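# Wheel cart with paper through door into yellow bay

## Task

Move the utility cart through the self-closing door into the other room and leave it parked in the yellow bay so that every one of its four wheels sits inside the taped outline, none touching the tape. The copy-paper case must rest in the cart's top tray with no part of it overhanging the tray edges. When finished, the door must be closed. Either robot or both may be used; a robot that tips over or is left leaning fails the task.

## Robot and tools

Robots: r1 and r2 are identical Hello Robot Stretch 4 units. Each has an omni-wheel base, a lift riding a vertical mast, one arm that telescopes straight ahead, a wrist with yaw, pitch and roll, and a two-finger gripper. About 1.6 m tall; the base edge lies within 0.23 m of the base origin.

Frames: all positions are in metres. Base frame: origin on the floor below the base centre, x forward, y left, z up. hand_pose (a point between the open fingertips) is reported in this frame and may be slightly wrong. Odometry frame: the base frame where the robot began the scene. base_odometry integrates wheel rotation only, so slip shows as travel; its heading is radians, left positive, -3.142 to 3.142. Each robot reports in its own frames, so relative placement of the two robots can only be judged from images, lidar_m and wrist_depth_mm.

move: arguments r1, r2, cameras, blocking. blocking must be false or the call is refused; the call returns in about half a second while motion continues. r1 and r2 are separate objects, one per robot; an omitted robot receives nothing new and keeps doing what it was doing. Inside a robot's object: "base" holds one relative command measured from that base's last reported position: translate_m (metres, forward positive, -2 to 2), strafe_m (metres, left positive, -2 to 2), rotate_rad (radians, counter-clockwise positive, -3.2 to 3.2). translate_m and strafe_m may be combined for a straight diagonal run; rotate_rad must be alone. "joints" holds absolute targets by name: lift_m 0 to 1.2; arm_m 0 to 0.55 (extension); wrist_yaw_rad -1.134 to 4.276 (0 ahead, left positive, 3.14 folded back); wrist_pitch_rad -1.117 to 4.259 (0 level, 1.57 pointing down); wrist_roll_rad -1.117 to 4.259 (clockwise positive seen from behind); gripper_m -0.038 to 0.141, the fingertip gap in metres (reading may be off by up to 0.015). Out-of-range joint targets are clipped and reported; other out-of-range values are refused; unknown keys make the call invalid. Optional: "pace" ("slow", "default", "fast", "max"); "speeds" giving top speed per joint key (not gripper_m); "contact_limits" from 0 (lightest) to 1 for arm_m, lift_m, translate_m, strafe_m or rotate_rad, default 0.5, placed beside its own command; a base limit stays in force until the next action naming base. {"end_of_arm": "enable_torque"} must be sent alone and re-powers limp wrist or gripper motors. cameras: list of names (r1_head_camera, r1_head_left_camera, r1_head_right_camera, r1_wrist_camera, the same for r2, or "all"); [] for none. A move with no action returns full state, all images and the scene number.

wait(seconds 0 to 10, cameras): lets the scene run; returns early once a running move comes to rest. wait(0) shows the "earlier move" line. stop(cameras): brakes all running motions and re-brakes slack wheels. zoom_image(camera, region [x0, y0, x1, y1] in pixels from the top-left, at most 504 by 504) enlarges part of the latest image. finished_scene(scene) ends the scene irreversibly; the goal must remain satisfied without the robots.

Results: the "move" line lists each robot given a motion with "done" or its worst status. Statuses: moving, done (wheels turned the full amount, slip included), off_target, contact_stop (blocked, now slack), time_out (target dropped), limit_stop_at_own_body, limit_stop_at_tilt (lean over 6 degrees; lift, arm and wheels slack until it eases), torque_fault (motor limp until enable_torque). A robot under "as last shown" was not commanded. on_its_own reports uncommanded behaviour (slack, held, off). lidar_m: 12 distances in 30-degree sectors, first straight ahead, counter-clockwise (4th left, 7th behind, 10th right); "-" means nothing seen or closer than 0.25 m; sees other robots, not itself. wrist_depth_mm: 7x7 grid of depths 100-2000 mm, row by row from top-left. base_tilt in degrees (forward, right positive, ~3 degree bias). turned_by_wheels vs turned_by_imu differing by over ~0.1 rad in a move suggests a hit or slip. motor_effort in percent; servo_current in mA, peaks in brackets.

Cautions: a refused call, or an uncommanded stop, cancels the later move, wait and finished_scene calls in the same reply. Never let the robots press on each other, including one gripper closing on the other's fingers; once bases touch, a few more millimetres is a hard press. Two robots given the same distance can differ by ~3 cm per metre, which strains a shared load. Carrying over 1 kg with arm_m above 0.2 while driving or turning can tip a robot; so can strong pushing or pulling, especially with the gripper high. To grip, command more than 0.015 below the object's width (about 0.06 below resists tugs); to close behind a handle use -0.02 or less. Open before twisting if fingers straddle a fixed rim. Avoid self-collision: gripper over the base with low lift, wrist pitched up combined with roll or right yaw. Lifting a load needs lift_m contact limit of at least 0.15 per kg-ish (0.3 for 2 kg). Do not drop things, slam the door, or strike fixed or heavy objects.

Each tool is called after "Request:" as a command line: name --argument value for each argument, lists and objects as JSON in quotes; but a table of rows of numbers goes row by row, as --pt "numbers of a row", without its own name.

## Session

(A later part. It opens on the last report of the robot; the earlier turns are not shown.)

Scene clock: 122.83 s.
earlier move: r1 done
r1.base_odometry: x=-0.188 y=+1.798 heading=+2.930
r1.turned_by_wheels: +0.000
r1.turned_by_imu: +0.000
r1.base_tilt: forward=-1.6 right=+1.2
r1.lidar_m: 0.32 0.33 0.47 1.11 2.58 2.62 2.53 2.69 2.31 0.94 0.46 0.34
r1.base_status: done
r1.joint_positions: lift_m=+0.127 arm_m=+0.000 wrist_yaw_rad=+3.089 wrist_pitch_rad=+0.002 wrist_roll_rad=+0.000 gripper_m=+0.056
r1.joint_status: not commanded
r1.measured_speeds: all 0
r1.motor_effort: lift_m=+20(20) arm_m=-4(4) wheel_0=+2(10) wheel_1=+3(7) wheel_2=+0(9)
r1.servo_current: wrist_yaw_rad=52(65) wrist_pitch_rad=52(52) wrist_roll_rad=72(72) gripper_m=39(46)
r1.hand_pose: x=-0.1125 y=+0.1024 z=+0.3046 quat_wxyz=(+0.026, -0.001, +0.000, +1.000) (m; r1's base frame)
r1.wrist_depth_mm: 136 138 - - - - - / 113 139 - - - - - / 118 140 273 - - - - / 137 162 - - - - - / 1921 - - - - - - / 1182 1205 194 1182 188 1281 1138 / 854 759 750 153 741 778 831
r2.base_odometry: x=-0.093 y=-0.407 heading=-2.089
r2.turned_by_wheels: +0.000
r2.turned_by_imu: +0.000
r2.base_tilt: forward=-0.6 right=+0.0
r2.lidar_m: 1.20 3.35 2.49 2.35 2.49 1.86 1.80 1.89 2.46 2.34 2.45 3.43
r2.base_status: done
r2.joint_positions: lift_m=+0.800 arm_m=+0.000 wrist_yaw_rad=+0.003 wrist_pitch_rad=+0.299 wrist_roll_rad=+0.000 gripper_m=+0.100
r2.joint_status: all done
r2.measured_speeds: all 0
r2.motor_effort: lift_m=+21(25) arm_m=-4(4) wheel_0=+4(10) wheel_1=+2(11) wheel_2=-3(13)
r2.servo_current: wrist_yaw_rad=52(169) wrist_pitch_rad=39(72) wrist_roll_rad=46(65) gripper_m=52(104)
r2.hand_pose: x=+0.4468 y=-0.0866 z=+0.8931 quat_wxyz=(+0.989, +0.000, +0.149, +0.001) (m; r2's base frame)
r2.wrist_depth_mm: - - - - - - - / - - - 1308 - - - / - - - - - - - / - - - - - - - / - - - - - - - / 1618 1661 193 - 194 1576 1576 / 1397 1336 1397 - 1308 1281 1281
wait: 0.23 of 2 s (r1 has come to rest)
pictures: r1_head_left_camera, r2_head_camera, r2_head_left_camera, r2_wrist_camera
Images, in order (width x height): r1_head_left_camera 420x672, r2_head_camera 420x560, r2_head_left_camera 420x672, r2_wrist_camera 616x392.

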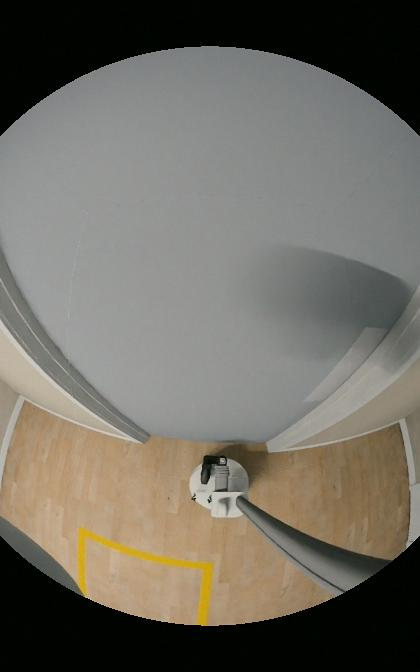

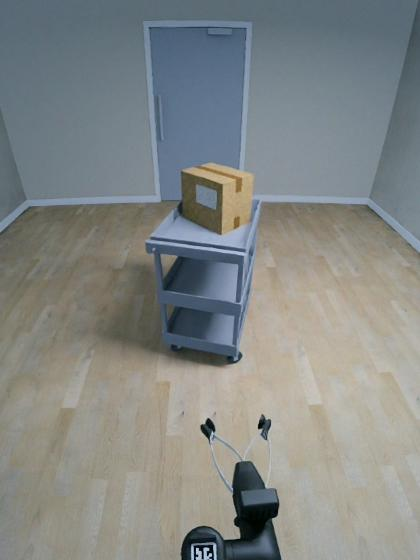

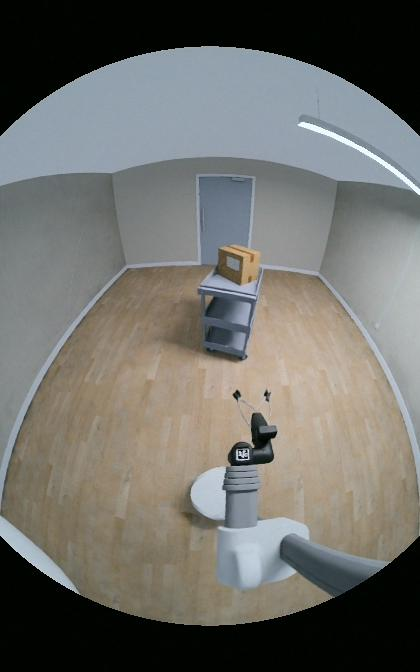

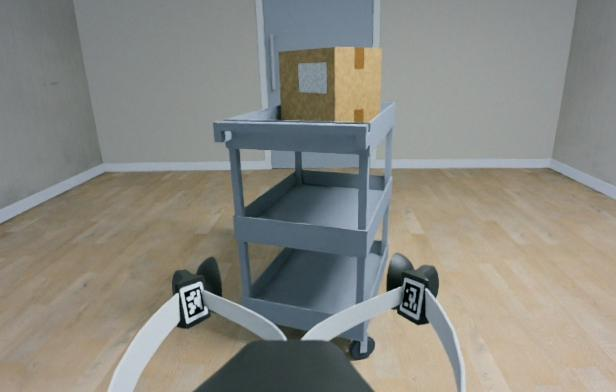

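Request:
move --blocking false --r1 '{"base":{"translate_m":0.65},"pace":"slow","contact_limits":{"translate_m":0.7}}' --r2 '{"base":{"translate_m":0.35},"joints":{"lift_m":1.15,"wrist_pitch_rad":0.75}}'

Request:
wait --seconds 2

Request:
wait --seconds 1 --cameras '["r2_head_camera","r2_wrist_camera","r2_head_left_camera"]'

Request:
wait --seconds 5 --cameras '["r2_head_camera","r1_head_left_camera"]'

Scene clock: 132.60 s.
move: r1 moving; r2 moving
r1.base_odometry: x=-0.200 y=+1.801 heading=+2.930
r1.turned_by_wheels: +0.000
r1.turned_by_imu: +0.000
r1.base_tilt: forward=-1.6 right=+1.3
r1.lidar_m: 0.30 0.31 0.48 1.06 2.57 2.63 2.54 2.71 2.34 0.90 0.44 0.32
r1.base_status: translate_m moving
r1.joint_positions: lift_m=+0.127 arm_m=+0.000 wrist_yaw_rad=+3.089 wrist_pitch_rad=+0.002 wrist_roll_rad=+0.000 gripper_m=+0.056
r1.joint_status: not commanded
r1.measured_speeds: translate_m=+0.048 strafe_m=+0.000 rotate_rad=-0.001 lift_m=+0.000 arm_m=+0.000 wrist_yaw_rad=+0.000 wrist_pitch_rad=+0.000 wrist_roll_rad=+0.000
r1.motor_effort: lift_m=+20(20) arm_m=-4(4) wheel_0=+5(7) wheel_1=+3(5) wheel_2=-5(6)
r1.servo_current: wrist_yaw_rad=52(59) wrist_pitch_rad=33(52) wrist_roll_rad=52(59) gripper_m=39(46)
r1.contact_limits: translate_m 0.7
r1.hand_pose: x=-0.1125 y=+0.1024 z=+0.3046 quat_wxyz=(+0.026, -0.001, +0.000, +1.000) (m; r1's base frame)
r1.wrist_depth_mm: 136 139 - - - - - / 113 139 - - - - - / 118 140 274 - - - - / 137 162 - - - - - / 1863 - - - - - - / 1205 1229 193 1182 187 1281 1160 / 842 750 750 153 741 768 809
r2.base_odometry: x=-0.109 y=-0.434 heading=-2.088
r2.turned_by_wheels: +0.000
r2.turned_by_imu: +0.001
r2.base_tilt: forward=-0.7 right=+0.0
r2.lidar_m: 1.21 3.35 2.49 2.35 2.50 1.92 1.83 1.91 2.45 2.35 2.48 3.45
r2.base_status: translate_m moving
r2.joint_positions: lift_m=+0.838 arm_m=+0.000 wrist_yaw_rad=+0.003 wrist_pitch_rad=+0.733 wrist_roll_rad=+0.000 gripper_m=+0.100
r2.joint_status: lift_m moving; wrist_pitch_rad moving
r2.measured_speeds: translate_m=+0.121 strafe_m=+0.001 rotate_rad=+0.000 lift_m=+0.146 arm_m=+0.000 wrist_yaw_rad=+0.000 wrist_pitch_rad=+0.512 wrist_roll_rad=+0.000
r2.motor_effort: lift_m=+23(26) arm_m=-4(4) wheel_0=+3(10) wheel_1=+9(9) wheel_2=-11(13)
r2.servo_current: wrist_yaw_rad=46(52) wrist_pitch_rad=59(91) wrist_roll_rad=52(52) gripper_m=52(52)
r2.hand_pose: x=+0.3855 y=-0.0868 z=+0.8229 quat_wxyz=(+0.934, -0.001, +0.358, +0.001) (m; r2's base frame)
r2.wrist_depth_mm: - - - - - - - / - - - - - - - / 1808 1808 1708 - 1661 1708 1661 / 1464 1499 1464 1397 1430 1430 1430 / 1308 1255 1255 1255 1229 1229 1229 / 1118 1118 195 1098 195 1078 1060 / 991 991 1008 - 991 976 946
pictures: none

Scene clock: 134.60 s.
earlier move: r1 moving; r2 moving
r1.base_odometry: x=-0.383 y=+1.840 heading=+2.931
r1.turned_by_wheels: +0.001
r1.turned_by_imu: +0.005
r1.base_tilt: forward=-1.6 right=+1.3
r1.lidar_m: - 0.25 0.28 0.58 2.59 2.81 2.76 2.86 2.35 0.38 0.30 0.25
r1.base_status: translate_m moving
r1.joint_positions: lift_m=+0.127 arm_m=+0.000 wrist_yaw_rad=+3.089 wrist_pitch_rad=+0.002 wrist_roll_rad=+0.000 gripper_m=+0.056
r1.joint_status: not commanded
r1.measured_speeds: translate_m=+0.101 strafe_m=-0.001 rotate_rad=+0.000 lift_m=+0.000 arm_m=+0.000 wrist_yaw_rad=+0.000 wrist_pitch_rad=+0.000 wrist_roll_rad=+0.000
r1.motor_effort: lift_m=+20(20) arm_m=-4(4) wheel_0=+19(27) wheel_1=+13(16) wheel_2=-19(21)
r1.servo_current: wrist_yaw_rad=52(65) wrist_pitch_rad=46(52) wrist_roll_rad=59(78) gripper_m=39(46)
r1.contact_limits: translate_m 0.7
r1.hand_pose: x=-0.1125 y=+0.1024 z=+0.3046 quat_wxyz=(+0.026, -0.001, +0.000, +1.000) (m; r1's base frame)
r1.wrist_depth_mm: - 137 - - - - - / - 137 - - - - - / 111 138 213 - - - - / 128 139 - - - - - / 1661 - - - - - - / 1182 1205 194 1205 187 1255 1229 / 842 741 759 798 798 768 820
r2.base_odometry: x=-0.267 y=-0.711 heading=-2.088
r2.turned_by_wheels: +0.000
r2.turned_by_imu: +0.001
r2.base_tilt: forward=-0.6 right=+0.1
r2.lidar_m: 0.88 3.34 2.45 2.36 2.47 2.22 2.15 2.25 2.46 2.35 2.49 3.43
r2.base_status: translate_m moving
r2.joint_positions: lift_m=+1.150 arm_m=+0.000 wrist_yaw_rad=+0.003 wrist_pitch_rad=+0.748 wrist_roll_rad=+0.000 gripper_m=+0.100
r2.joint_status: all done
r2.measured_speeds: all 0
r2.motor_effort: lift_m=+21(26) arm_m=-4(4) wheel_0=+1(10) wheel_1=+2(9) wheel_2=-2(14)
r2.servo_current: wrist_yaw_rad=46(59) wrist_pitch_rad=39(91) wrist_roll_rad=46(59) gripper_m=46(59)
r2.hand_pose: x=+0.3825 y=-0.0868 z=+1.1317 quat_wxyz=(+0.931, -0.001, +0.366, +0.001) (m; r2's base frame)
r2.wrist_depth_mm: - - - 960 1008 - - / - - - 1025 - - - / - - - - - - - / 1863 1863 1808 - 1808 1808 1808 / 1618 1661 1618 - 1537 1576 1537 / 1499 1430 193 1397 194 1366 1366 / 1336 1281 1308 - 1308 1255 1255
wait: 2.00 s; no rest
pictures: none

Scene clock: 134.77 s.
earlier move: r1 moving; r2 done
r1.base_odometry: x=-0.399 y=+1.843 heading=+2.931
r1.turned_by_wheels: +0.000
r1.turned_by_imu: +0.000
r1.base_tilt: forward=-1.6 right=+1.2
r1.lidar_m: - 0.25 0.25 0.58 2.58 2.83 2.76 2.92 2.36 0.37 0.34 0.25
r1.base_status: translate_m moving
r1.joint_positions: lift_m=+0.127 arm_m=+0.000 wrist_yaw_rad=+3.089 wrist_pitch_rad=+0.002 wrist_roll_rad=+0.000 gripper_m=+0.056
r1.joint_status: not commanded
r1.measured_speeds: translate_m=+0.099 strafe_m=+0.001 rotate_rad=+0.002 lift_m=+0.000 arm_m=+0.000 wrist_yaw_rad=+0.000 wrist_pitch_rad=+0.000 wrist_roll_rad=+0.000
r1.motor_effort: lift_m=+20(20) arm_m=-4(4) wheel_0=+18(27) wheel_1=+13(16) wheel_2=-17(21)
r1.servo_current: wrist_yaw_rad=52(65) wrist_pitch_rad=39(52) wrist_roll_rad=52(78) gripper_m=39(46)
r1.contact_limits: translate_m 0.7
r1.hand_pose: x=-0.1125 y=+0.1024 z=+0.3046 quat_wxyz=(+0.026, -0.001, +0.000, +1.000) (m; r1's base frame)
r1.wrist_depth_mm: - 137 - - - - - / - 137 - - - - - / 111 138 212 - - - - / 128 139 - - - - - / 1661 - - - - - - / 1182 1205 194 1205 187 1281 1255 / 831 759 759 809 809 778 809
r2.base_odometry: x=-0.267 y=-0.711 heading=-2.088
r2.turned_by_wheels: +0.000
r2.turned_by_imu: +0.000
r2.base_tilt: forward=-0.7 right=+0.0
r2.lidar_m: 0.89 3.34 2.49 2.35 2.48 2.25 2.15 2.27 2.47 2.35 2.48 3.40
r2.base_status: done
r2.joint_positions: lift_m=+1.150 arm_m=+0.000 wrist_yaw_rad=+0.003 wrist_pitch_rad=+0.748 wrist_roll_rad=+0.000 gripper_m=+0.100
r2.joint_status: all done
r2.measured_speeds: all 0
r2.motor_effort: lift_m=+21(26) arm_m=-4(4) wheel_0=+2(10) wheel_1=+3(9) wheel_2=-2(14)
r2.servo_current: wrist_yaw_rad=46(59) wrist_pitch_rad=39(91) wrist_roll_rad=46(59) gripper_m=59(59)
r2.hand_pose: x=+0.3825 y=-0.0868 z=+1.1317 quat_wxyz=(+0.931, -0.001, +0.366, +0.001) (m; r2's base frame)
r2.wrist_depth_mm: - - - 976 1025 - - / - - - 1042 - - - / - - - - - - - / 1863 1863 1808 - 1756 1808 1808 / 1661 1618 1661 - 1537 1576 1499 / 1464 1430 193 1430 195 1397 1397 / 1336 1308 1308 - 1281 1229 1255
wait: 0.17 of 1 s (r2 has come to rest)
pictures: r2_head_camera, r2_head_left_camera, r2_wrist_camera
Images, in order (width x height): r2_head_camera 420x560, r2_head_left_camera 420x672, r2_wrist_camera 616x392.

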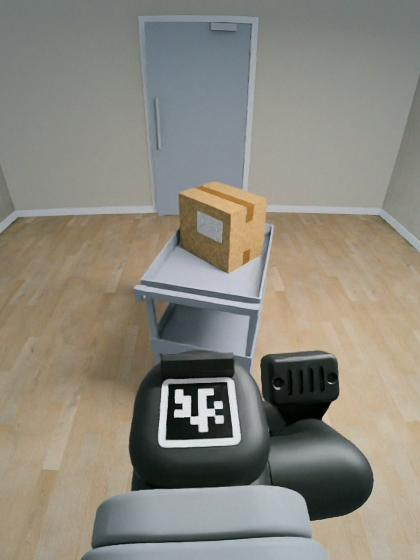

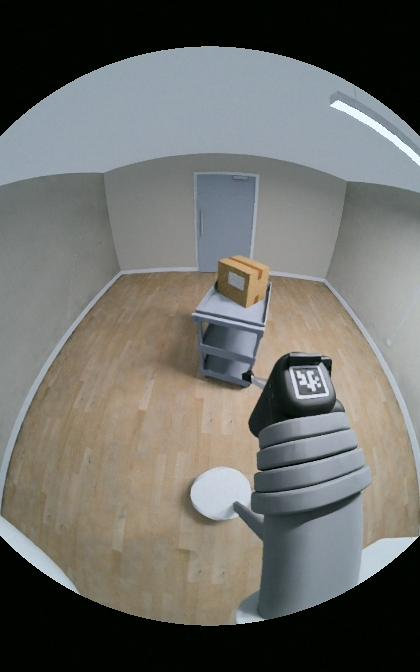

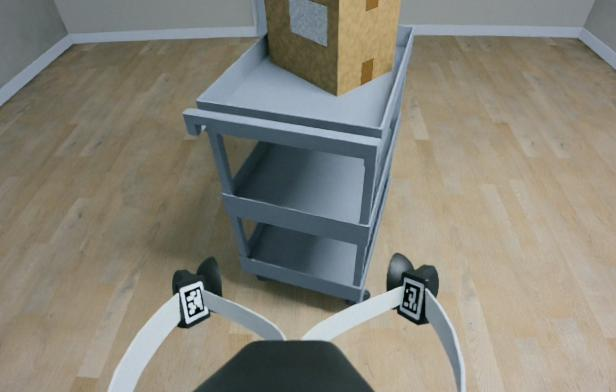

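Scene clock: 139.77 s.
earlier move: r1 moving
r1.base_odometry: x=-0.823 y=+1.934 heading=+2.930
r1.turned_by_wheels: -0.001
r1.turned_by_imu: +0.000
r1.base_tilt: forward=-1.6 right=+1.3
r1.lidar_m: 0.25 0.25 0.25 0.25 0.46 3.27 3.21 3.36 0.49 1.11 2.36 0.40
r1.base_status: translate_m moving
r1.joint_positions: lift_m=+0.127 arm_m=-0.001 wrist_yaw_rad=+3.103 wrist_pitch_rad=+0.002 wrist_roll_rad=+0.000 gripper_m=+0.056
r1.joint_status: not commanded
r1.measured_speeds: all 0
r1.motor_effort: lift_m=+20(20) arm_m=+11(11) wheel_0=+3(27) wheel_1=+11(17) wheel_2=-10(21)
r1.servo_current: wrist_yaw_rad=78(98) wrist_pitch_rad=46(52) wrist_roll_rad=39(78) gripper_m=39(52)
r1.contact_limits: translate_m 0.7
r1.hand_pose: x=-0.1144 y=+0.0986 z=+0.3046 quat_wxyz=(+0.020, -0.001, +0.000, +1.000) (m; r1's base frame)
r1.wrist_depth_mm: - 135 - - - - - / - 135 219 - - - - / 107 135 183 - - - - / 122 137 277 - - - - / 1708 - - - - - - / 1205 1205 194 1205 187 1160 1160 / 854 750 759 798 798 768 809
r2.base_odometry: x=-0.267 y=-0.711 heading=-2.088
r2.turned_by_wheels: +0.000
r2.turned_by_imu: +0.001
r2.base_tilt: forward=-0.7 right=+0.1
r2.lidar_m: 0.86 3.31 2.47 2.33 2.49 2.23 2.15 2.27 2.46 2.36 2.47 3.44
r2.base_status: done
r2.joint_positions: lift_m=+1.150 arm_m=+0.000 wrist_yaw_rad=+0.003 wrist_pitch_rad=+0.748 wrist_roll_rad=+0.000 gripper_m=+0.100
r2.joint_status: all done
r2.measured_speeds: all 0
r2.motor_effort: lift_m=+21(26) arm_m=-4(4) wheel_0=+3(10) wheel_1=+3(9) wheel_2=-2(14)
r2.servo_current: wrist_yaw_rad=46(65) wrist_pitch_rad=39(91) wrist_roll_rad=46(65) gripper_m=52(59)
r2.hand_pose: x=+0.3825 y=-0.0868 z=+1.1317 quat_wxyz=(+0.931, -0.001, +0.366, +0.001) (m; r2's base frame)
r2.wrist_depth_mm: - - - 960 1025 - - / - - - 1042 - - - / - - - - - - - / 1921 1983 1808 - 1756 1808 1756 / 1708 1661 1618 - 1576 1618 1576 / 1464 1430 193 1430 195 1397 1397 / 1308 1308 1308 - 1281 1255 1281
wait: 5.00 s; no rest
pictures: r1_head_left_camera, r2_head_camera
Images, in order (width x height): r1_head_left_camera 420x672, r2_head_camera 420x560.

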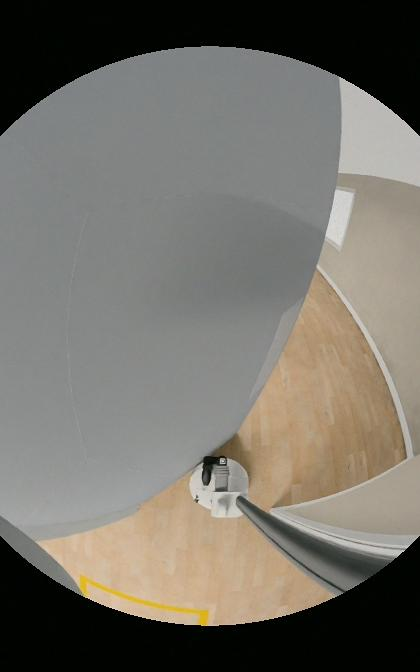

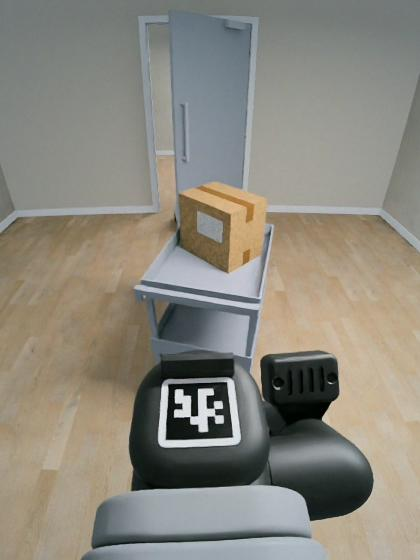

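Request:
move --blocking false --r1 '{"base":{"translate_m":0.38,"strafe_m":0.45},"pace":"slow","contact_limits":{"translate_m":0.7,"strafe_m":0.7}}' --cameras '["r2_wrist_camera"]'

Request:
zoom_image --camera "r2_wrist_camera" --region '[160, 0, 460, 320]'

Request:
wait --seconds 5 --cameras '["r1_head_left_camera","r2_head_camera"]'

r1: "contact_limits": translate_m and strafe_m are given together and make one move, which takes one limit: state it under one of them only
Scene clock: 152.50 s.
earlier move: r1 done
r1.base_odometry: x=-0.823 y=+1.934 heading=+2.930
r1.turned_by_wheels: +0.000
r1.turned_by_imu: +0.000
r1.base_tilt: forward=-1.6 right=+1.3
r1.lidar_m: 0.25 0.25 0.25 0.25 0.42 3.28 3.20 3.33 0.47 1.10 2.40 0.41
r1.base_status: done
r1.joint_positions: lift_m=+0.127 arm_m=-0.001 wrist_yaw_rad=+3.103 wrist_pitch_rad=+0.002 wrist_roll_rad=+0.000 gripper_m=+0.056
r1.joint_status: not commanded
r1.measured_speeds: all 0
r1.motor_effort: lift_m=+20(20) arm_m=+11(11) wheel_0=+4(27) wheel_1=+11(17) wheel_2=-10(21)
r1.servo_current: wrist_yaw_rad=72(98) wrist_pitch_rad=33(52) wrist_roll_rad=52(78) gripper_m=39(52)
r1.contact_limits: translate_m 0.7
r1.hand_pose: x=-0.1144 y=+0.0986 z=+0.3046 quat_wxyz=(+0.020, -0.001, +0.000, +1.000) (m; r1's base frame)
r1.wrist_depth_mm: - 135 - - - - - / - 136 219 - - - - / 107 135 183 - - - - / 123 137 277 - - - - / 1708 - - - - - - / 1205 1229 194 1205 188 1182 1160 / 854 759 759 798 778 778 809
r2.base_odometry: x=-0.267 y=-0.711 heading=-2.088
r2.turned_by_wheels: +0.000
r2.turned_by_imu: +0.000
r2.base_tilt: forward=-0.7 right=+0.1
r2.lidar_m: 0.87 3.33 2.47 2.34 2.48 2.23 2.15 2.25 2.44 2.35 2.47 3.44
r2.base_status: done
r2.joint_positions: lift_m=+1.150 arm_m=+0.000 wrist_yaw_rad=+0.003 wrist_pitch_rad=+0.748 wrist_roll_rad=+0.000 gripper_m=+0.100
r2.joint_status: all done
r2.measured_speeds: all 0
r2.motor_effort: lift_m=+21(26) arm_m=-4(4) wheel_0=+3(10) wheel_1=+3(9) wheel_2=-2(14)
r2.servo_current: wrist_yaw_rad=52(65) wrist_pitch_rad=39(91) wrist_roll_rad=46(65) gripper_m=46(59)
r2.hand_pose: x=+0.3825 y=-0.0868 z=+1.1317 quat_wxyz=(+0.931, -0.001, +0.366, +0.001) (m; r2's base frame)
r2.wrist_depth_mm: - - - 976 1008 - - / - - - 1025 - - - / - - - - - - - / 1921 1921 1756 - 1808 1756 1808 / 1618 1661 1661 - 1537 1576 1576 / 1464 1430 193 1430 194 1397 1397 / 1336 1281 1281 - 1308 1229 1281
pictures: none

This scene's latest camera images include none from r2_wrist_camera. They are from: r1_head_left_camera, r2_head_camera. r2_wrist_camera's image comes with the result of a call that names it in "cameras".

not run: a call was refused earlier in this reply.

Request:
move --blocking false --r1 '{"base":{"translate_m":0.38,"strafe_m":0.45},"pace":"slow","contact_limits":{"translate_m":0.7}}' --cameras '["r2_wrist_camera"]'

Request:
zoom_image --camera "r2_wrist_camera" --region '[160, 0, 460, 320]'

Request:
wait --seconds 5.5 --cameras '["r1_head_left_camera","r2_head_camera"]'

Scene clock: 167.43 s.
move: r1 moving
r1.base_odometry: x=-0.833 y=+1.927 heading=+2.930
r1.turned_by_wheels: -0.001
r1.turned_by_imu: -0.001
r1.base_tilt: forward=-1.6 right=+1.3
r1.lidar_m: 0.25 0.25 0.25 0.25 0.43 3.31 3.23 3.37 0.49 1.18 2.39 0.44
r1.base_status: translate_m moving; strafe_m moving
r1.joint_positions: lift_m=+0.127 arm_m=-0.001 wrist_yaw_rad=+3.103 wrist_pitch_rad=+0.002 wrist_roll_rad=+0.000 gripper_m=+0.056
r1.joint_status: not commanded
r1.measured_speeds: translate_m=+0.034 strafe_m=+0.037 rotate_rad=+0.001 lift_m=+0.000 arm_m=+0.000 wrist_yaw_rad=+0.000 wrist_pitch_rad=+0.000 wrist_roll_rad=+0.000
r1.motor_effort: lift_m=+20(20) arm_m=+11(11) wheel_0=-8(10) wheel_1=+13(16) wheel_2=-13(15)
r1.servo_current: wrist_yaw_rad=98(98) wrist_pitch_rad=46(46) wrist_roll_rad=33(59) gripper_m=52(52)
r1.contact_limits: translate_m 0.7
r1.hand_pose: x=-0.1144 y=+0.0986 z=+0.3046 quat_wxyz=(+0.020, -0.001, +0.000, +1.000) (m; r1's base frame)
r1.wrist_depth_mm: - 136 - - - - - / - 136 223 - - - - / 107 136 182 - - - - / 123 137 258 - - - - / 1661 - - - - - - / 1182 1229 194 1205 188 1160 1118 / 854 759 750 788 788 778 820
r2.base_odometry: x=-0.267 y=-0.711 heading=-2.088
r2.turned_by_wheels: +0.000
r2.turned_by_imu: +0.000
r2.base_tilt: forward=-0.7 right=+0.1
r2.lidar_m: 0.86 3.34 2.47 2.33 2.46 2.22 2.13 2.26 2.45 2.37 2.46 3.45
r2.base_status: not commanded
r2.joint_positions: lift_m=+1.150 arm_m=+0.000 wrist_yaw_rad=+0.003 wrist_pitch_rad=+0.748 wrist_roll_rad=+0.000 gripper_m=+0.100
r2.joint_status: not commanded
r2.measured_speeds: all 0
r2.motor_effort: lift_m=+21(21) arm_m=-4(4) wheel_0=+3(3) wheel_1=+3(4) wheel_2=-2(2)
r2.servo_current: wrist_yaw_rad=46(52) wrist_pitch_rad=46(46) wrist_roll_rad=59(59) gripper_m=52(52)
r2.hand_pose: x=+0.3825 y=-0.0868 z=+1.1317 quat_wxyz=(+0.931, -0.001, +0.366, +0.001) (m; r2's base frame)
r2.wrist_depth_mm: - - - 976 1008 - - / - - - 1060 - - - / - - - - - - - / 1863 1921 1808 - 1756 1808 1808 / 1661 1661 1618 - 1576 1576 1576 / 1464 1430 193 1430 194 1397 1366 / 1336 1308 1281 - 1281 1255 1255
pictures: r2_wrist_camera
Images, in order (width x height): r2_wrist_camera 616x392.

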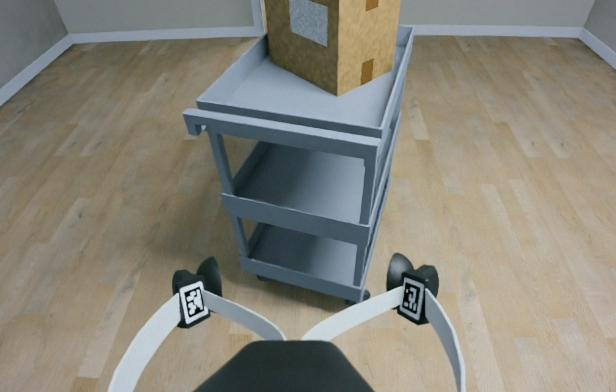

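Scaled by 1.575.

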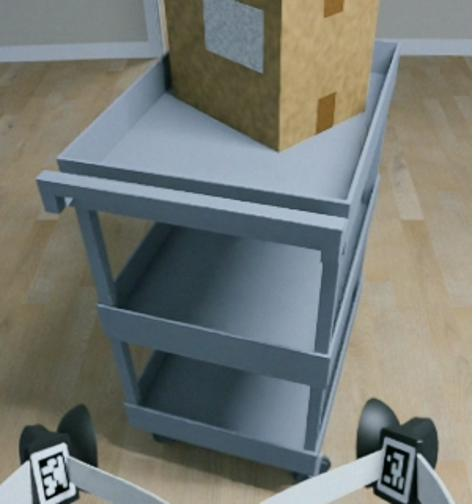

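Scene clock: 172.93 s.
earlier move: r1 moving
r1.base_odometry: x=-1.258 y=+1.598 heading=+2.930
r1.turned_by_wheels: +0.001
r1.turned_by_imu: +0.006
r1.base_tilt: forward=-1.6 right=+1.3
r1.lidar_m: 1.47 0.31 0.25 - 0.25 0.26 3.67 3.73 1.04 2.66 2.82 1.44
r1.base_status: translate_m moving; strafe_m moving
r1.joint_positions: lift_m=+0.127 arm_m=+0.000 wrist_yaw_rad=+3.092 wrist_pitch_rad=+0.002 wrist_roll_rad=+0.000 gripper_m=+0.056
r1.joint_status: not commanded
r1.measured_speeds: translate_m=+0.057 strafe_m=+0.069 rotate_rad=-0.002 lift_m=+0.000 arm_m=+0.000 wrist_yaw_rad=-0.001 wrist_pitch_rad=+0.000 wrist_roll_rad=+0.000
r1.motor_effort: lift_m=+20(20) arm_m=+5(11) wheel_0=-7(17) wheel_1=+12(20) wheel_2=-2(15)
r1.servo_current: wrist_yaw_rad=39(98) wrist_pitch_rad=39(52) wrist_roll_rad=46(65) gripper_m=46(52)
r1.contact_limits: translate_m 0.7
r1.hand_pose: x=-0.1129 y=+0.1016 z=+0.3046 quat_wxyz=(+0.025, -0.001, +0.000, +1.000) (m; r1's base frame)
r1.wrist_depth_mm: - 136 - - 340 216 - / - 137 - - 342 206 - / 109 137 203 - 345 208 161 / 123 138 - - 345 209 161 / 1661 - - 1863 347 208 161 / 1182 1229 194 1098 190 208 161 / 842 759 750 153 319 186 -
r2.base_odometry: x=-0.267 y=-0.711 heading=-2.088
r2.turned_by_wheels: +0.000
r2.turned_by_imu: +0.001
r2.base_tilt: forward=-0.7 right=+0.0
r2.lidar_m: 0.87 3.32 2.49 2.35 2.49 2.22 2.16 2.26 2.46 2.35 2.46 3.43
r2.base_status: not commanded
r2.joint_positions: lift_m=+1.150 arm_m=+0.000 wrist_yaw_rad=+0.003 wrist_pitch_rad=+0.748 wrist_roll_rad=+0.000 gripper_m=+0.100
r2.joint_status: not commanded
r2.measured_speeds: all 0
r2.motor_effort: lift_m=+21(21) arm_m=-4(4) wheel_0=+3(3) wheel_1=+3(4) wheel_2=-2(2)
r2.servo_current: wrist_yaw_rad=52(59) wrist_pitch_rad=46(46) wrist_roll_rad=46(65) gripper_m=46(59)
r2.hand_pose: x=+0.3825 y=-0.0868 z=+1.1317 quat_wxyz=(+0.931, -0.001, +0.366, +0.001) (m; r2's base frame)
r2.wrist_depth_mm: - - - 960 1008 - - / - - - 1042 - - - / - - - - - - - / 1921 1863 1808 - 1756 1756 1808 / 1708 1618 1618 - 1576 1576 1537 / 1464 1464 193 1397 195 1397 1366 / 1336 1281 1336 - 1308 1255 1255
wait: 5.50 s; no rest
pictures: r1_head_left_camera, r2_head_camera
Images, in order (width x height): r1_head_left_camera 420x672, r2_head_camera 420x560.

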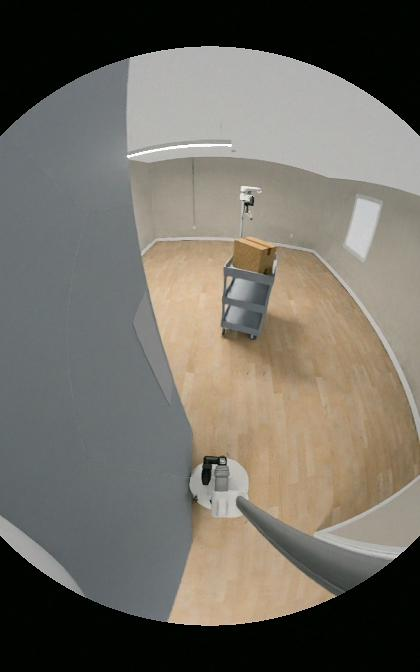

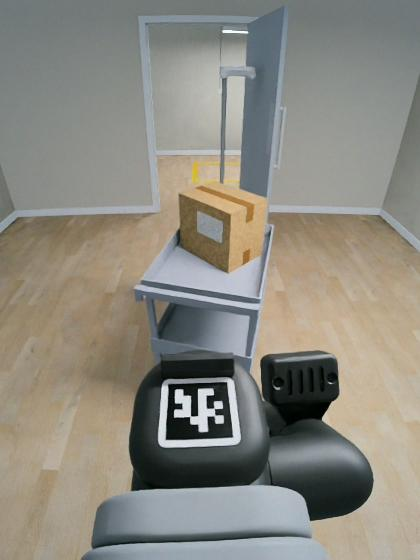

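Request:
move --blocking false --r2 '{"base":{"strafe_m":0.06,"translate_m":0.12},"joints":{"lift_m":0.69,"wrist_pitch_rad":0,"wrist_roll_rad":1.57,"gripper_m":0.12}}'

Request:
wait --seconds 1.5

Request:
move --blocking false --r1 '{"base":{"translate_m":0.3,"strafe_m":0.5},"pace":"slow","contact_limits":{"translate_m":0.7}}'

Request:
wait --seconds 1

Request:
wait --seconds 4.5 --cameras '["r1_head_left_camera","r2_head_camera","r2_wrist_camera","r2_head_left_camera"]'

Scene clock: 197.97 s.
earlier move: r1 done
move: r2 moving
r1.base_odometry: x=-1.288 y=+1.575 heading=+2.930
r1.turned_by_wheels: +0.000
r1.turned_by_imu: +0.000
r1.base_tilt: forward=-1.6 right=+1.2
r1.lidar_m: 1.45 0.32 0.25 - 0.25 0.25 0.55 3.74 1.07 2.75 2.88 1.44
r1.base_status: done
r1.joint_positions: lift_m=+0.127 arm_m=+0.000 wrist_yaw_rad=+3.092 wrist_pitch_rad=+0.002 wrist_roll_rad=+0.000 gripper_m=+0.056
r1.joint_status: not commanded
r1.measured_speeds: all 0
r1.motor_effort: lift_m=+20(20) arm_m=+5(5) wheel_0=-8(8) wheel_1=+10(11) wheel_2=-2(2)
r1.servo_current: wrist_yaw_rad=46(65) wrist_pitch_rad=39(52) wrist_roll_rad=52(59) gripper_m=39(46)
r1.contact_limits: translate_m 0.7
r1.hand_pose: x=-0.1129 y=+0.1016 z=+0.3046 quat_wxyz=(+0.025, -0.001, +0.000, +1.000) (m; r1's base frame)
r1.wrist_depth_mm: - 137 - - 315 200 - / - 137 - - 317 201 - / 109 137 202 - 320 203 160 / 124 138 - - 320 204 160 / 1708 - - 1661 322 204 160 / 1182 1182 194 1025 191 204 160 / 854 750 750 153 298 183 -
r2.base_odometry: x=-0.268 y=-0.746 heading=-2.088
r2.turned_by_wheels: +0.000
r2.turned_by_imu: +0.001
r2.base_tilt: forward=-0.7 right=+0.1
r2.lidar_m: 0.86 3.29 2.45 2.33 2.48 2.28 2.19 2.31 2.46 2.38 2.50 0.86
r2.base_status: translate_m moving; strafe_m moving
r2.joint_positions: lift_m=+1.112 arm_m=+0.000 wrist_yaw_rad=+0.003 wrist_pitch_rad=+0.192 wrist_roll_rad=+0.589 gripper_m=+0.114
r2.joint_status: lift_m moving; wrist_pitch_rad moving; wrist_roll_rad moving; gripper_m moving
r2.measured_speeds: translate_m=+0.122 strafe_m=+0.059 rotate_rad=+0.005 lift_m=-0.146 arm_m=+0.000 wrist_yaw_rad=+0.000 wrist_pitch_rad=-1.707 wrist_roll_rad=+1.820
r2.motor_effort: lift_m=+14(19) arm_m=-4(4) wheel_0=+8(8) wheel_1=+10(11) wheel_2=-11(13)
r2.servo_current: wrist_yaw_rad=52(59) wrist_pitch_rad=111(182) wrist_roll_rad=78(91) gripper_m=78(98)
r2.hand_pose: x=+0.4542 y=-0.0867 z=+1.2354 quat_wxyz=(+0.952, +0.289, +0.092, -0.027) (m; r2's base frame)
r2.wrist_depth_mm: - - - - - - - / - - - - - - - / - - - - - - - / - - - 1060 1078 - - / - - - 1160 991 - 1756 / - - 200 1025 183 1618 1464 / - - - - - 904 1308
pictures: none

Scene clock: 199.47 s.
earlier move: r2 moving
r1.base_odometry: x=-1.288 y=+1.575 heading=+2.930
r1.turned_by_wheels: +0.000
r1.turned_by_imu: +0.000
r1.base_tilt: forward=-1.6 right=+1.3
r1.lidar_m: 1.44 0.33 0.25 - 0.25 0.25 0.56 3.74 1.08 2.74 2.87 1.45
r1.base_status: done
r1.joint_positions: lift_m=+0.127 arm_m=+0.000 wrist_yaw_rad=+3.092 wrist_pitch_rad=+0.002 wrist_roll_rad=+0.000 gripper_m=+0.056
r1.joint_status: not commanded
r1.measured_speeds: all 0
r1.motor_effort: lift_m=+20(20) arm_m=+5(5) wheel_0=-7(8) wheel_1=+10(11) wheel_2=-2(2)
r1.servo_current: wrist_yaw_rad=46(65) wrist_pitch_rad=46(52) wrist_roll_rad=59(65) gripper_m=46(46)
r1.contact_limits: translate_m 0.7
r1.hand_pose: x=-0.1129 y=+0.1016 z=+0.3046 quat_wxyz=(+0.025, -0.001, +0.000, +1.000) (m; r1's base frame)
r1.wrist_depth_mm: - 137 - - 317 200 - / - 137 - - 317 202 - / 109 137 203 - 320 202 160 / 123 138 - - 322 203 160 / 1661 - - 1661 322 204 160 / 1205 1205 193 991 191 204 160 / 866 750 750 153 298 183 -
r2.base_odometry: x=-0.274 y=-0.845 heading=-2.088
r2.turned_by_wheels: +0.000
r2.turned_by_imu: +0.000
r2.base_tilt: forward=-0.7 right=+0.0
r2.lidar_m: 0.75 3.23 2.40 2.28 2.42 2.34 2.28 2.38 2.51 2.43 2.55 0.79
r2.base_status: done
r2.joint_positions: lift_m=+0.732 arm_m=+0.000 wrist_yaw_rad=+0.003 wrist_pitch_rad=+0.008 wrist_roll_rad=+1.568 gripper_m=+0.120
r2.joint_status: lift_m moving; wrist_pitch_rad moving; wrist_roll_rad moving; the others done
r2.measured_speeds: translate_m=+0.000 strafe_m=+0.000 rotate_rad=+0.000 lift_m=-0.164 arm_m=+0.000 wrist_yaw_rad=+0.000 wrist_pitch_rad=+0.000 wrist_roll_rad=+0.000
r2.motor_effort: lift_m=+13(19) arm_m=-4(4) wheel_0=+4(8) wheel_1=+1(12) wheel_2=-2(13)
r2.servo_current: wrist_yaw_rad=59(59) wrist_pitch_rad=20(182) wrist_roll_rad=46(98) gripper_m=52(98)
r2.hand_pose: x=+0.4595 y=-0.0867 z=+0.9083 quat_wxyz=(+0.708, +0.706, +0.004, -0.002) (m; r2's base frame)
r2.wrist_depth_mm: - - - - - 1756 1205 / - - - - - 1708 1118 / - - - 820 591 - 585 / - - - 891 1229 - 615 / - - - - 654 - 654 / - - 198 - 196 683 1205 / - - - - - 1756 1255
wait: 1.50 s; no rest
pictures: none

Scene clock: 199.97 s.
earlier move: r2 moving
move: r1 moving
r1.base_odometry: x=-1.297 y=+1.565 heading=+2.931
r1.turned_by_wheels: +0.000
r1.turned_by_imu: +0.001
r1.base_tilt: forward=-1.6 right=+1.3
r1.lidar_m: 1.44 0.35 0.25 - 0.25 0.25 0.51 3.77 1.05 2.75 2.89 1.44
r1.base_status: translate_m moving; strafe_m moving
r1.joint_positions: lift_m=+0.127 arm_m=+0.000 wrist_yaw_rad=+3.092 wrist_pitch_rad=+0.002 wrist_roll_rad=+0.000 gripper_m=+0.056
r1.joint_status: not commanded
r1.measured_speeds: translate_m=+0.025 strafe_m=+0.042 rotate_rad=+0.003 lift_m=+0.000 arm_m=+0.000 wrist_yaw_rad=+0.000 wrist_pitch_rad=+0.000 wrist_roll_rad=+0.000
r1.motor_effort: lift_m=+20(20) arm_m=+5(5) wheel_0=-9(12) wheel_1=+14(17) wheel_2=-4(4)
r1.servo_current: wrist_yaw_rad=33(59) wrist_pitch_rad=46(52) wrist_roll_rad=46(59) gripper_m=33(46)
r1.contact_limits: translate_m 0.7
r1.hand_pose: x=-0.1129 y=+0.1016 z=+0.3046 quat_wxyz=(+0.025, -0.001, +0.000, +1.000) (m; r1's base frame)
r1.wrist_depth_mm: - 137 - - 309 200 - / - 137 - - 312 200 - / 109 138 203 - 312 202 160 / 124 138 - - 315 203 160 / 1708 - - 1708 317 203 160 / 1205 1205 194 707 191 203 160 / 831 759 759 154 294 183 -
r2.base_odometry: x=-0.274 y=-0.845 heading=-2.088
r2.turned_by_wheels: +0.000
r2.turned_by_imu: +0.000
r2.base_tilt: forward=-0.7 right=+0.1
r2.lidar_m: 0.78 3.27 2.40 2.29 2.44 2.36 2.28 2.38 2.53 2.41 2.55 0.78
r2.base_status: not commanded
r2.joint_positions: lift_m=+0.690 arm_m=+0.000 wrist_yaw_rad=+0.003 wrist_pitch_rad=+0.008 wrist_roll_rad=+1.568 gripper_m=+0.120
r2.joint_status: lift_m moving; wrist_pitch_rad moving; wrist_roll_rad moving
r2.measured_speeds: translate_m=+0.000 strafe_m=+0.000 rotate_rad=+0.000 lift_m=-0.014 arm_m=+0.000 wrist_yaw_rad=+0.000 wrist_pitch_rad=+0.000 wrist_roll_rad=+0.000
r2.motor_effort: lift_m=+14(15) arm_m=-4(4) wheel_0=+5(5) wheel_1=+1(1) wheel_2=-3(3)
r2.servo_current: wrist_yaw_rad=46(52) wrist_pitch_rad=46(78) wrist_roll_rad=39(59) gripper_m=52(52)
r2.hand_pose: x=+0.4595 y=-0.0867 z=+0.8664 quat_wxyz=(+0.708, +0.706, +0.004, -0.002) (m; r2's base frame)
r2.wrist_depth_mm: - - - - - 1756 1182 / - - - - - 1576 1078 / - - 904 591 - 591 585 / - - 960 621 - 609 - / - - - 661 - 647 - / - - 199 661 192 676 1182 / - - - - - 1708 1182
pictures: none

Scene clock: 200.30 s.
earlier move: r1 contact_stop; r2 done
r1.base_odometry: x=-1.308 y=+1.557 heading=+2.939
r1.turned_by_wheels: +0.009
r1.turned_by_imu: +0.027
r1.base_tilt: forward=-1.6 right=+1.3
r1.lidar_m: 1.42 0.33 0.25 - 0.25 0.25 0.56 3.80 1.08 2.74 2.88 1.43
r1.base_status: translate_m contact_stop; strafe_m contact_stop
r1.joint_positions: lift_m=+0.127 arm_m=+0.000 wrist_yaw_rad=+3.092 wrist_pitch_rad=+0.002 wrist_roll_rad=+0.000 gripper_m=+0.056
r1.joint_status: not commanded
r1.measured_speeds: translate_m=+0.007 strafe_m=-0.009 rotate_rad=+0.038 lift_m=+0.000 arm_m=+0.000 wrist_yaw_rad=+0.000 wrist_pitch_rad=+0.000 wrist_roll_rad=+0.000
r1.on_its_own: the wheels are slack since a contact_stop
r1.motor_effort: lift_m=+20(20) arm_m=+5(5) wheel_0=-9(32) wheel_1=+9(31) wheel_2=+1(4)
r1.servo_current: wrist_yaw_rad=39(59) wrist_pitch_rad=46(52) wrist_roll_rad=52(59) gripper_m=39(46)
r1.contact_limits: translate_m 0.7
r1.hand_pose: x=-0.1129 y=+0.1016 z=+0.3046 quat_wxyz=(+0.025, -0.001, +0.000, +1.000) (m; r1's base frame)
r1.wrist_depth_mm: - 138 - - 303 195 - / - 138 - - 306 197 - / 113 138 226 - 307 198 163 / 131 147 - - 309 198 - / 1863 - - 1618 310 198 164 / 1160 1205 193 715 191 198 163 / 842 750 759 153 289 178 -
r2.base_odometry: x=-0.274 y=-0.845 heading=-2.088
r2.turned_by_wheels: +0.000
r2.turned_by_imu: +0.000
r2.base_tilt: forward=-0.7 right=+0.1
r2.lidar_m: 0.79 3.28 2.41 2.27 2.40 2.35 2.29 2.37 2.50 2.41 2.56 0.75
r2.base_status: not commanded
r2.joint_positions: lift_m=+0.690 arm_m=+0.000 wrist_yaw_rad=+0.003 wrist_pitch_rad=+0.008 wrist_roll_rad=+1.568 gripper_m=+0.120
r2.joint_status: all done
r2.measured_speeds: all 0
r2.motor_effort: lift_m=+14(16) arm_m=-4(4) wheel_0=+4(5) wheel_1=+1(1) wheel_2=-2(3)
r2.servo_current: wrist_yaw_rad=46(52) wrist_pitch_rad=52(78) wrist_roll_rad=46(59) gripper_m=46(52)
r2.hand_pose: x=+0.4595 y=-0.0867 z=+0.8662 quat_wxyz=(+0.708, +0.706, +0.004, -0.002) (m; r2's base frame)
r2.wrist_depth_mm: - - - - - 1708 1182 / - - - - - 1576 1098 / - - 917 591 - 591 580 / - - 976 621 - 615 - / - - - 654 - 647 - / - - 198 661 192 668 1205 / - - - - - 1708 1205
wait: 0.33 of 1 s (r2 has come to rest)
pictures: none

not run: a stop that you did not command came earlier in this reply.

Request:
wait --seconds 0 --cameras '["r1_head_left_camera","r2_head_camera","r2_wrist_camera","r2_head_left_camera"]'

Request:
zoom_image --camera "r2_head_camera" --region '[100, 0, 340, 250]'

Scene clock: 204.07 s.
earlier move: r1 contact_stop
r1.base_odometry: x=-1.306 y=+1.565 heading=+2.939
r1.turned_by_wheels: +0.000
r1.turned_by_imu: -0.001
r1.base_tilt: forward=-1.6 right=+1.3
r1.lidar_m: 1.44 0.31 0.25 - 0.25 0.25 0.60 3.79 1.09 2.73 2.89 1.43
r1.base_status: translate_m contact_stop (by the wheels' count: +0.015 of +0.300); strafe_m contact_stop (by the wheels' count: +0.013 of +0.500)
r1.joint_positions: lift_m=+0.127 arm_m=+0.000 wrist_yaw_rad=+3.092 wrist_pitch_rad=+0.002 wrist_roll_rad=+0.000 gripper_m=+0.056
r1.joint_status: not commanded
r1.measured_speeds: all 0
r1.on_its_own: the wheels are slack since a contact_stop
r1.motor_effort: lift_m=+20(20) arm_m=+5(5) wheel_0=+0(32) wheel_1=+0(31) wheel_2=+0(4)
r1.servo_current: wrist_yaw_rad=59(65) wrist_pitch_rad=46(52) wrist_roll_rad=59(72) gripper_m=33(46)
r1.contact_limits: translate_m 0.7
r1.hand_pose: x=-0.1129 y=+0.1016 z=+0.3046 quat_wxyz=(+0.025, -0.001, +0.000, +1.000) (m; r1's base frame)
r1.wrist_depth_mm: - 138 - - 312 196 - / - 138 - - 312 197 - / 113 138 229 - 315 198 163 / 131 147 - - 315 200 - / 1921 - - 1661 317 199 163 / 1182 1182 193 1008 191 200 163 / 831 750 750 153 294 179 -
r2.base_odometry: x=-0.274 y=-0.845 heading=-2.088
r2.turned_by_wheels: +0.000
r2.turned_by_imu: +0.000
r2.base_tilt: forward=-0.7 right=+0.0
r2.lidar_m: 0.76 3.27 2.40 2.30 2.43 2.37 2.28 2.38 2.51 2.38 2.53 0.78
r2.base_status: not commanded
r2.joint_positions: lift_m=+0.690 arm_m=+0.000 wrist_yaw_rad=+0.003 wrist_pitch_rad=+0.008 wrist_roll_rad=+1.568 gripper_m=+0.120
r2.joint_status: all done
r2.measured_speeds: all 0
r2.motor_effort: lift_m=+14(16) arm_m=-4(4) wheel_0=+5(5) wheel_1=+1(1) wheel_2=-3(3)
r2.servo_current: wrist_yaw_rad=52(59) wrist_pitch_rad=46(78) wrist_roll_rad=59(65) gripper_m=52(59)
r2.hand_pose: x=+0.4595 y=-0.0867 z=+0.8662 quat_wxyz=(+0.708, +0.706, +0.004, -0.002) (m; r2's base frame)
r2.wrist_depth_mm: - - - - - 1708 1182 / - - - - - 1576 1078 / - - 904 591 - 585 580 / - - 960 615 - 615 - / - - - 654 - 647 - / - - 199 661 191 676 1205 / - - - - - 1708 1205
pictures: r1_head_left_camera, r2_head_camera, r2_head_left_camera, r2_wrist_camera
Images, in order (width x height): r1_head_left_camera 420x672, r2_head_camera 420x560, r2_head_left_camera 420x672, r2_wrist_camera 616x392.

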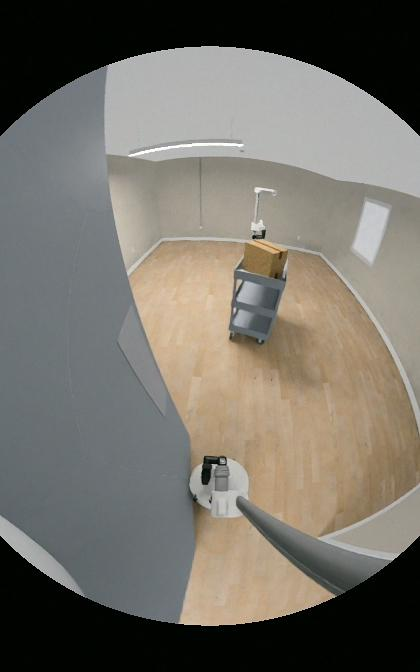

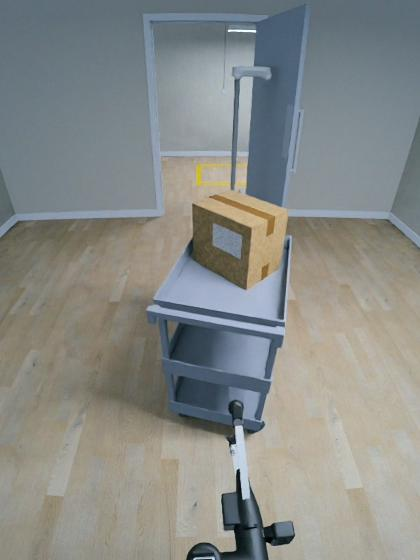

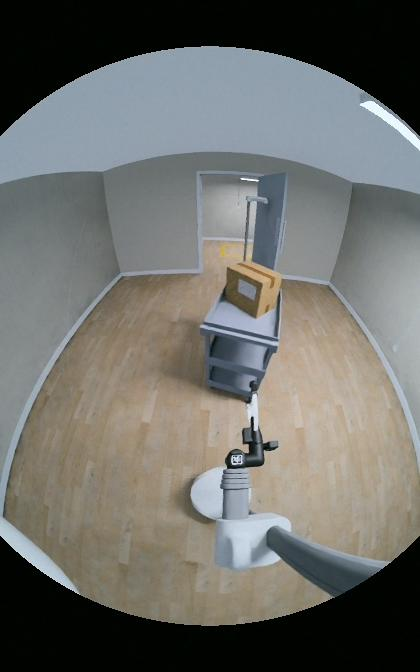

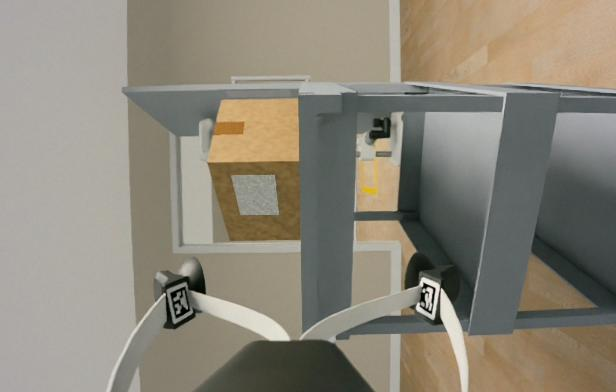

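Scaled by 2.016 from the camera's 420x560 image, which has a finer 1200x1600 frame.

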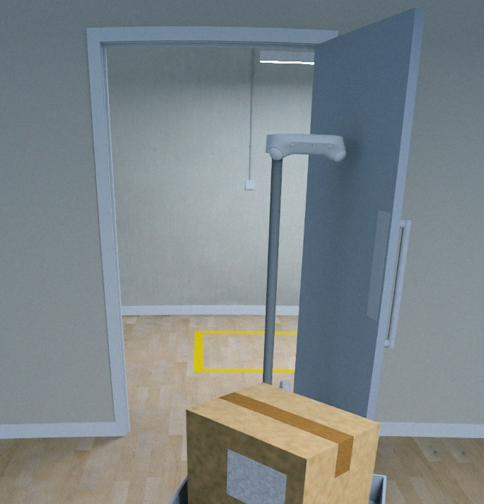

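Request:
move --blocking false --r1 '{"base":{"translate_m":0.35},"pace":"slow","contact_limits":{"translate_m":0.7}}'

Request:
wait --seconds 5

Request:
move --blocking false --r1 '{"base":{"strafe_m":0.4},"pace":"slow","contact_limits":{"strafe_m":0.7}}'

Request:
wait --seconds 5 --cameras '["r1_head_left_camera","r2_head_camera"]'

Scene clock: 210.03 s.
move: r1 moving
r1.base_odometry: x=-1.318 y=+1.568 heading=+2.939
r1.turned_by_wheels: +0.000
r1.turned_by_imu: +0.000
r1.base_tilt: forward=-1.6 right=+1.3
r1.lidar_m: 1.43 0.30 0.25 - 0.25 0.27 0.56 3.82 1.09 2.73 2.90 1.41
r1.base_status: translate_m moving
r1.joint_positions: lift_m=+0.127 arm_m=+0.000 wrist_yaw_rad=+3.092 wrist_pitch_rad=+0.002 wrist_roll_rad=+0.000 gripper_m=+0.056
r1.joint_status: not commanded
r1.measured_speeds: translate_m=+0.048 strafe_m=+0.000 rotate_rad=+0.000 lift_m=+0.000 arm_m=+0.000 wrist_yaw_rad=+0.000 wrist_pitch_rad=+0.000 wrist_roll_rad=+0.000
r1.motor_effort: lift_m=+20(20) arm_m=+5(5) wheel_0=+3(4) wheel_1=+10(10) wheel_2=-6(6)
r1.servo_current: wrist_yaw_rad=46(65) wrist_pitch_rad=46(46) wrist_roll_rad=59(59) gripper_m=46(46)
r1.contact_limits: translate_m 0.7
r1.hand_pose: x=-0.1129 y=+0.1016 z=+0.3046 quat_wxyz=(+0.025, -0.001, +0.000, +1.000) (m; r1's base frame)
r1.wrist_depth_mm: - 137 - - 310 196 - / - 138 - - 314 198 - / 113 138 228 - 315 199 163 / 131 147 - - 315 200 - / 1983 - - 1708 317 199 164 / 1160 1205 194 991 190 199 163 / 842 750 741 153 296 179 -
r2: as last shown
r2.base_tilt: forward=-0.7 right=+0.1
r2.lidar_m: 0.78 3.26 2.40 2.30 2.42 2.36 2.28 2.36 2.53 2.43 2.54 0.77
r2.motor_effort: lift_m=+14(14) arm_m=-3(4) wheel_0=+4(5) wheel_1=+1(1) wheel_2=-2(3)
r2.servo_current: wrist_yaw_rad=39(59) wrist_pitch_rad=46(59) wrist_roll_rad=46(52) gripper_m=46(59)
r2.wrist_depth_mm: - - - - - 1661 1160 / - - - - - 1576 1060 / - - 904 591 - 585 585 / - - 960 621 - 615 - / - - - 654 - 647 - / - - 198 668 192 668 1182 / - - - - - 1756 1182
pictures: none

Scene clock: 214.33 s.
earlier move: r1 done
r1.base_odometry: x=-1.649 y=+1.635 heading=+2.939
r1.turned_by_wheels: +0.000
r1.turned_by_imu: +0.000
r1.base_tilt: forward=-1.6 right=+1.3
r1.lidar_m: 1.12 2.65 2.03 1.99 0.25 0.27 0.63 1.32 1.48 2.75 2.90 1.11
r1.base_status: done
r1.joint_positions: lift_m=+0.127 arm_m=+0.000 wrist_yaw_rad=+3.092 wrist_pitch_rad=+0.002 wrist_roll_rad=+0.000 gripper_m=+0.056
r1.joint_status: not commanded
r1.measured_speeds: all 0
r1.motor_effort: lift_m=+20(20) arm_m=+5(5) wheel_0=+0(4) wheel_1=+6(12) wheel_2=-3(7)
r1.servo_current: wrist_yaw_rad=39(65) wrist_pitch_rad=33(52) wrist_roll_rad=46(65) gripper_m=39(52)
r1.contact_limits: translate_m 0.7
r1.hand_pose: x=-0.1129 y=+0.1016 z=+0.3046 quat_wxyz=(+0.025, -0.001, +0.000, +1.000) (m; r1's base frame)
r1.wrist_depth_mm: - 137 - - 327 200 - / - 138 - - 332 200 - / 113 138 227 - 332 203 163 / 132 147 - - 334 202 - / 1921 - - 1921 336 202 164 / 1205 1205 194 1118 190 203 164 / 842 750 750 153 309 181 -
r2.base_odometry: x=-0.274 y=-0.845 heading=-2.088
r2.turned_by_wheels: +0.000
r2.turned_by_imu: +0.001
r2.base_tilt: forward=-0.7 right=+0.1
r2.lidar_m: 0.77 3.21 2.41 2.29 2.42 2.35 2.26 2.38 2.51 2.42 2.53 0.76
r2.base_status: not commanded
r2.joint_positions: lift_m=+0.690 arm_m=+0.000 wrist_yaw_rad=+0.003 wrist_pitch_rad=+0.008 wrist_roll_rad=+1.568 gripper_m=+0.120
r2.joint_status: not commanded
r2.measured_speeds: all 0
r2.motor_effort: lift_m=+14(14) arm_m=-4(4) wheel_0=+5(5) wheel_1=+1(1) wheel_2=-3(3)
r2.servo_current: wrist_yaw_rad=52(65) wrist_pitch_rad=59(59) wrist_roll_rad=46(65) gripper_m=52(59)
r2.hand_pose: x=+0.4595 y=-0.0867 z=+0.8662 quat_wxyz=(+0.708, +0.706, +0.004, -0.002) (m; r2's base frame)
r2.wrist_depth_mm: - - - - - 1708 1182 / - - - - - 1576 1078 / - - 917 591 - 585 585 / - - 960 621 - 615 - / - - - 654 - 647 - / - - 198 661 192 668 1182 / - - - - - 1708 1182
wait: 4.30 of 5 s (r1 has come to rest)
pictures: none

Scene clock: 214.83 s.
move: r1 moving
r1.base_odometry: x=-1.652 y=+1.621 heading=+2.939
r1.turned_by_wheels: +0.000
r1.turned_by_imu: +0.000
r1.base_tilt: forward=-1.6 right=+1.3
r1.lidar_m: 1.11 2.66 2.02 1.95 0.25 0.27 0.61 1.33 1.50 2.78 2.93 1.09
r1.base_status: strafe_m moving
r1.joint_positions: lift_m=+0.127 arm_m=+0.000 wrist_yaw_rad=+3.092 wrist_pitch_rad=+0.002 wrist_roll_rad=+0.000 gripper_m=+0.056
r1.joint_status: not commanded
r1.measured_speeds: translate_m=+0.000 strafe_m=+0.055 rotate_rad=-0.001 lift_m=+0.000 arm_m=+0.000 wrist_yaw_rad=+0.000 wrist_pitch_rad=+0.000 wrist_roll_rad=+0.000
r1.motor_effort: lift_m=+20(20) arm_m=+5(5) wheel_0=-10(11) wheel_1=+11(12) wheel_2=+0(2)
r1.servo_current: wrist_yaw_rad=52(52) wrist_pitch_rad=39(46) wrist_roll_rad=65(65) gripper_m=46(46)
r1.contact_limits: strafe_m 0.7
r1.hand_pose: x=-0.1129 y=+0.1016 z=+0.3046 quat_wxyz=(+0.025, -0.001, +0.000, +1.000) (m; r1's base frame)
r1.wrist_depth_mm: - 137 - - 322 198 - / - 138 - - 324 200 - / 113 138 228 - 329 200 163 / 131 147 - - 327 200 - / 1921 - - 1921 330 202 164 / 1182 1205 194 1098 191 202 163 / 842 750 750 143 304 180 -
r2: as last shown
r2.turned_by_imu: +0.000
r2.lidar_m: 0.78 3.26 2.41 2.28 2.42 2.34 2.28 2.37 2.53 2.40 2.53 0.78
r2.servo_current: wrist_yaw_rad=52(65) wrist_pitch_rad=46(52) wrist_roll_rad=39(59) gripper_m=46(59)
r2.wrist_depth_mm: - - - - - 1708 1160 / - - - - - 1618 1078 / - - 917 585 - 585 585 / - - 960 621 - 615 - / - - - 654 - 647 - / - - 198 661 192 661 1160 / - - - - - 1708 1205
pictures: none

Scene clock: 216.03 s.
earlier move: r1 contact_stop
r1.base_odometry: x=-1.662 y=+1.567 heading=+2.945
r1.turned_by_wheels: +0.006
r1.turned_by_imu: -0.002
r1.base_tilt: forward=-1.6 right=+1.2
r1.lidar_m: 1.13 2.60 1.96 1.92 0.25 0.25 0.55 1.35 1.47 2.81 2.99 1.11
r1.base_status: strafe_m contact_stop (by the wheels' count: +0.069 of +0.400)
r1.joint_positions: lift_m=+0.127 arm_m=+0.000 wrist_yaw_rad=+3.092 wrist_pitch_rad=+0.002 wrist_roll_rad=+0.000 gripper_m=+0.056
r1.joint_status: not commanded
r1.measured_speeds: all 0
r1.on_its_own: the wheels are slack since a contact_stop
r1.motor_effort: lift_m=+20(20) arm_m=+4(5) wheel_0=+0(30) wheel_1=+0(32) wheel_2=+0(5)
r1.servo_current: wrist_yaw_rad=46(65) wrist_pitch_rad=52(52) wrist_roll_rad=65(72) gripper_m=39(46)
r1.contact_limits: strafe_m 0.7
r1.hand_pose: x=-0.1128 y=+0.1017 z=+0.3046 quat_wxyz=(+0.025, -0.001, +0.000, +1.000) (m; r1's base frame)
r1.wrist_depth_mm: 136 138 - 544 294 202 - / 109 138 - 544 301 191 - / 116 139 249 554 300 194 - / 135 152 - 559 303 195 - / 1661 - - 496 304 195 161 / 1182 1182 193 504 191 195 - / 842 750 750 143 282 176 -
r2.base_odometry: x=-0.274 y=-0.845 heading=-2.088
r2.turned_by_wheels: +0.000
r2.turned_by_imu: +0.000
r2.base_tilt: forward=-0.7 right=+0.1
r2.lidar_m: 0.76 3.25 2.41 2.30 2.42 2.36 2.25 2.38 2.53 2.41 2.56 0.78
r2.base_status: not commanded
r2.joint_positions: lift_m=+0.690 arm_m=+0.000 wrist_yaw_rad=+0.003 wrist_pitch_rad=+0.008 wrist_roll_rad=+1.568 gripper_m=+0.120
r2.joint_status: not commanded
r2.measured_speeds: all 0
r2.motor_effort: lift_m=+14(14) arm_m=-4(4) wheel_0=+4(5) wheel_1=+1(1) wheel_2=-2(3)
r2.servo_current: wrist_yaw_rad=59(65) wrist_pitch_rad=52(59) wrist_roll_rad=39(59) gripper_m=52(59)
r2.hand_pose: x=+0.4595 y=-0.0867 z=+0.8662 quat_wxyz=(+0.708, +0.706, +0.004, -0.002) (m; r2's base frame)
r2.wrist_depth_mm: - - - - - 1661 1138 / - - - - - 1618 1078 / - - 904 597 - 591 585 / - - 976 621 - 615 - / - - - 654 - 640 - / - - 198 661 192 668 1205 / - - - - - 1708 1205
wait: 1.20 of 5 s (r1 has come to rest)
pictures: r1_head_left_camera, r2_head_camera
Images, in order (width x height): r1_head_left_camera 420x672, r2_head_camera 420x560.

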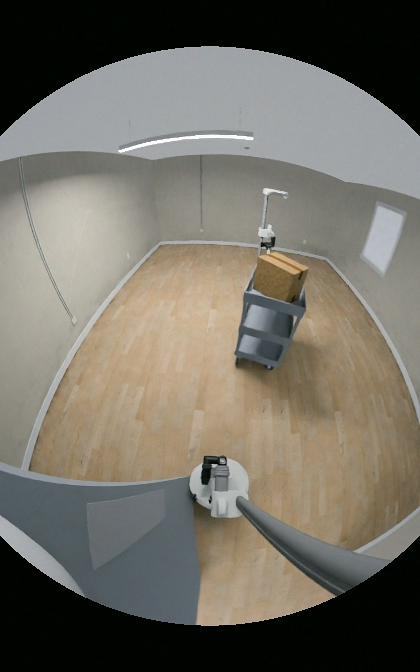

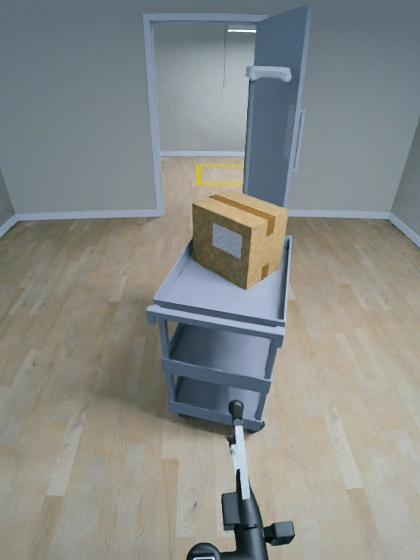

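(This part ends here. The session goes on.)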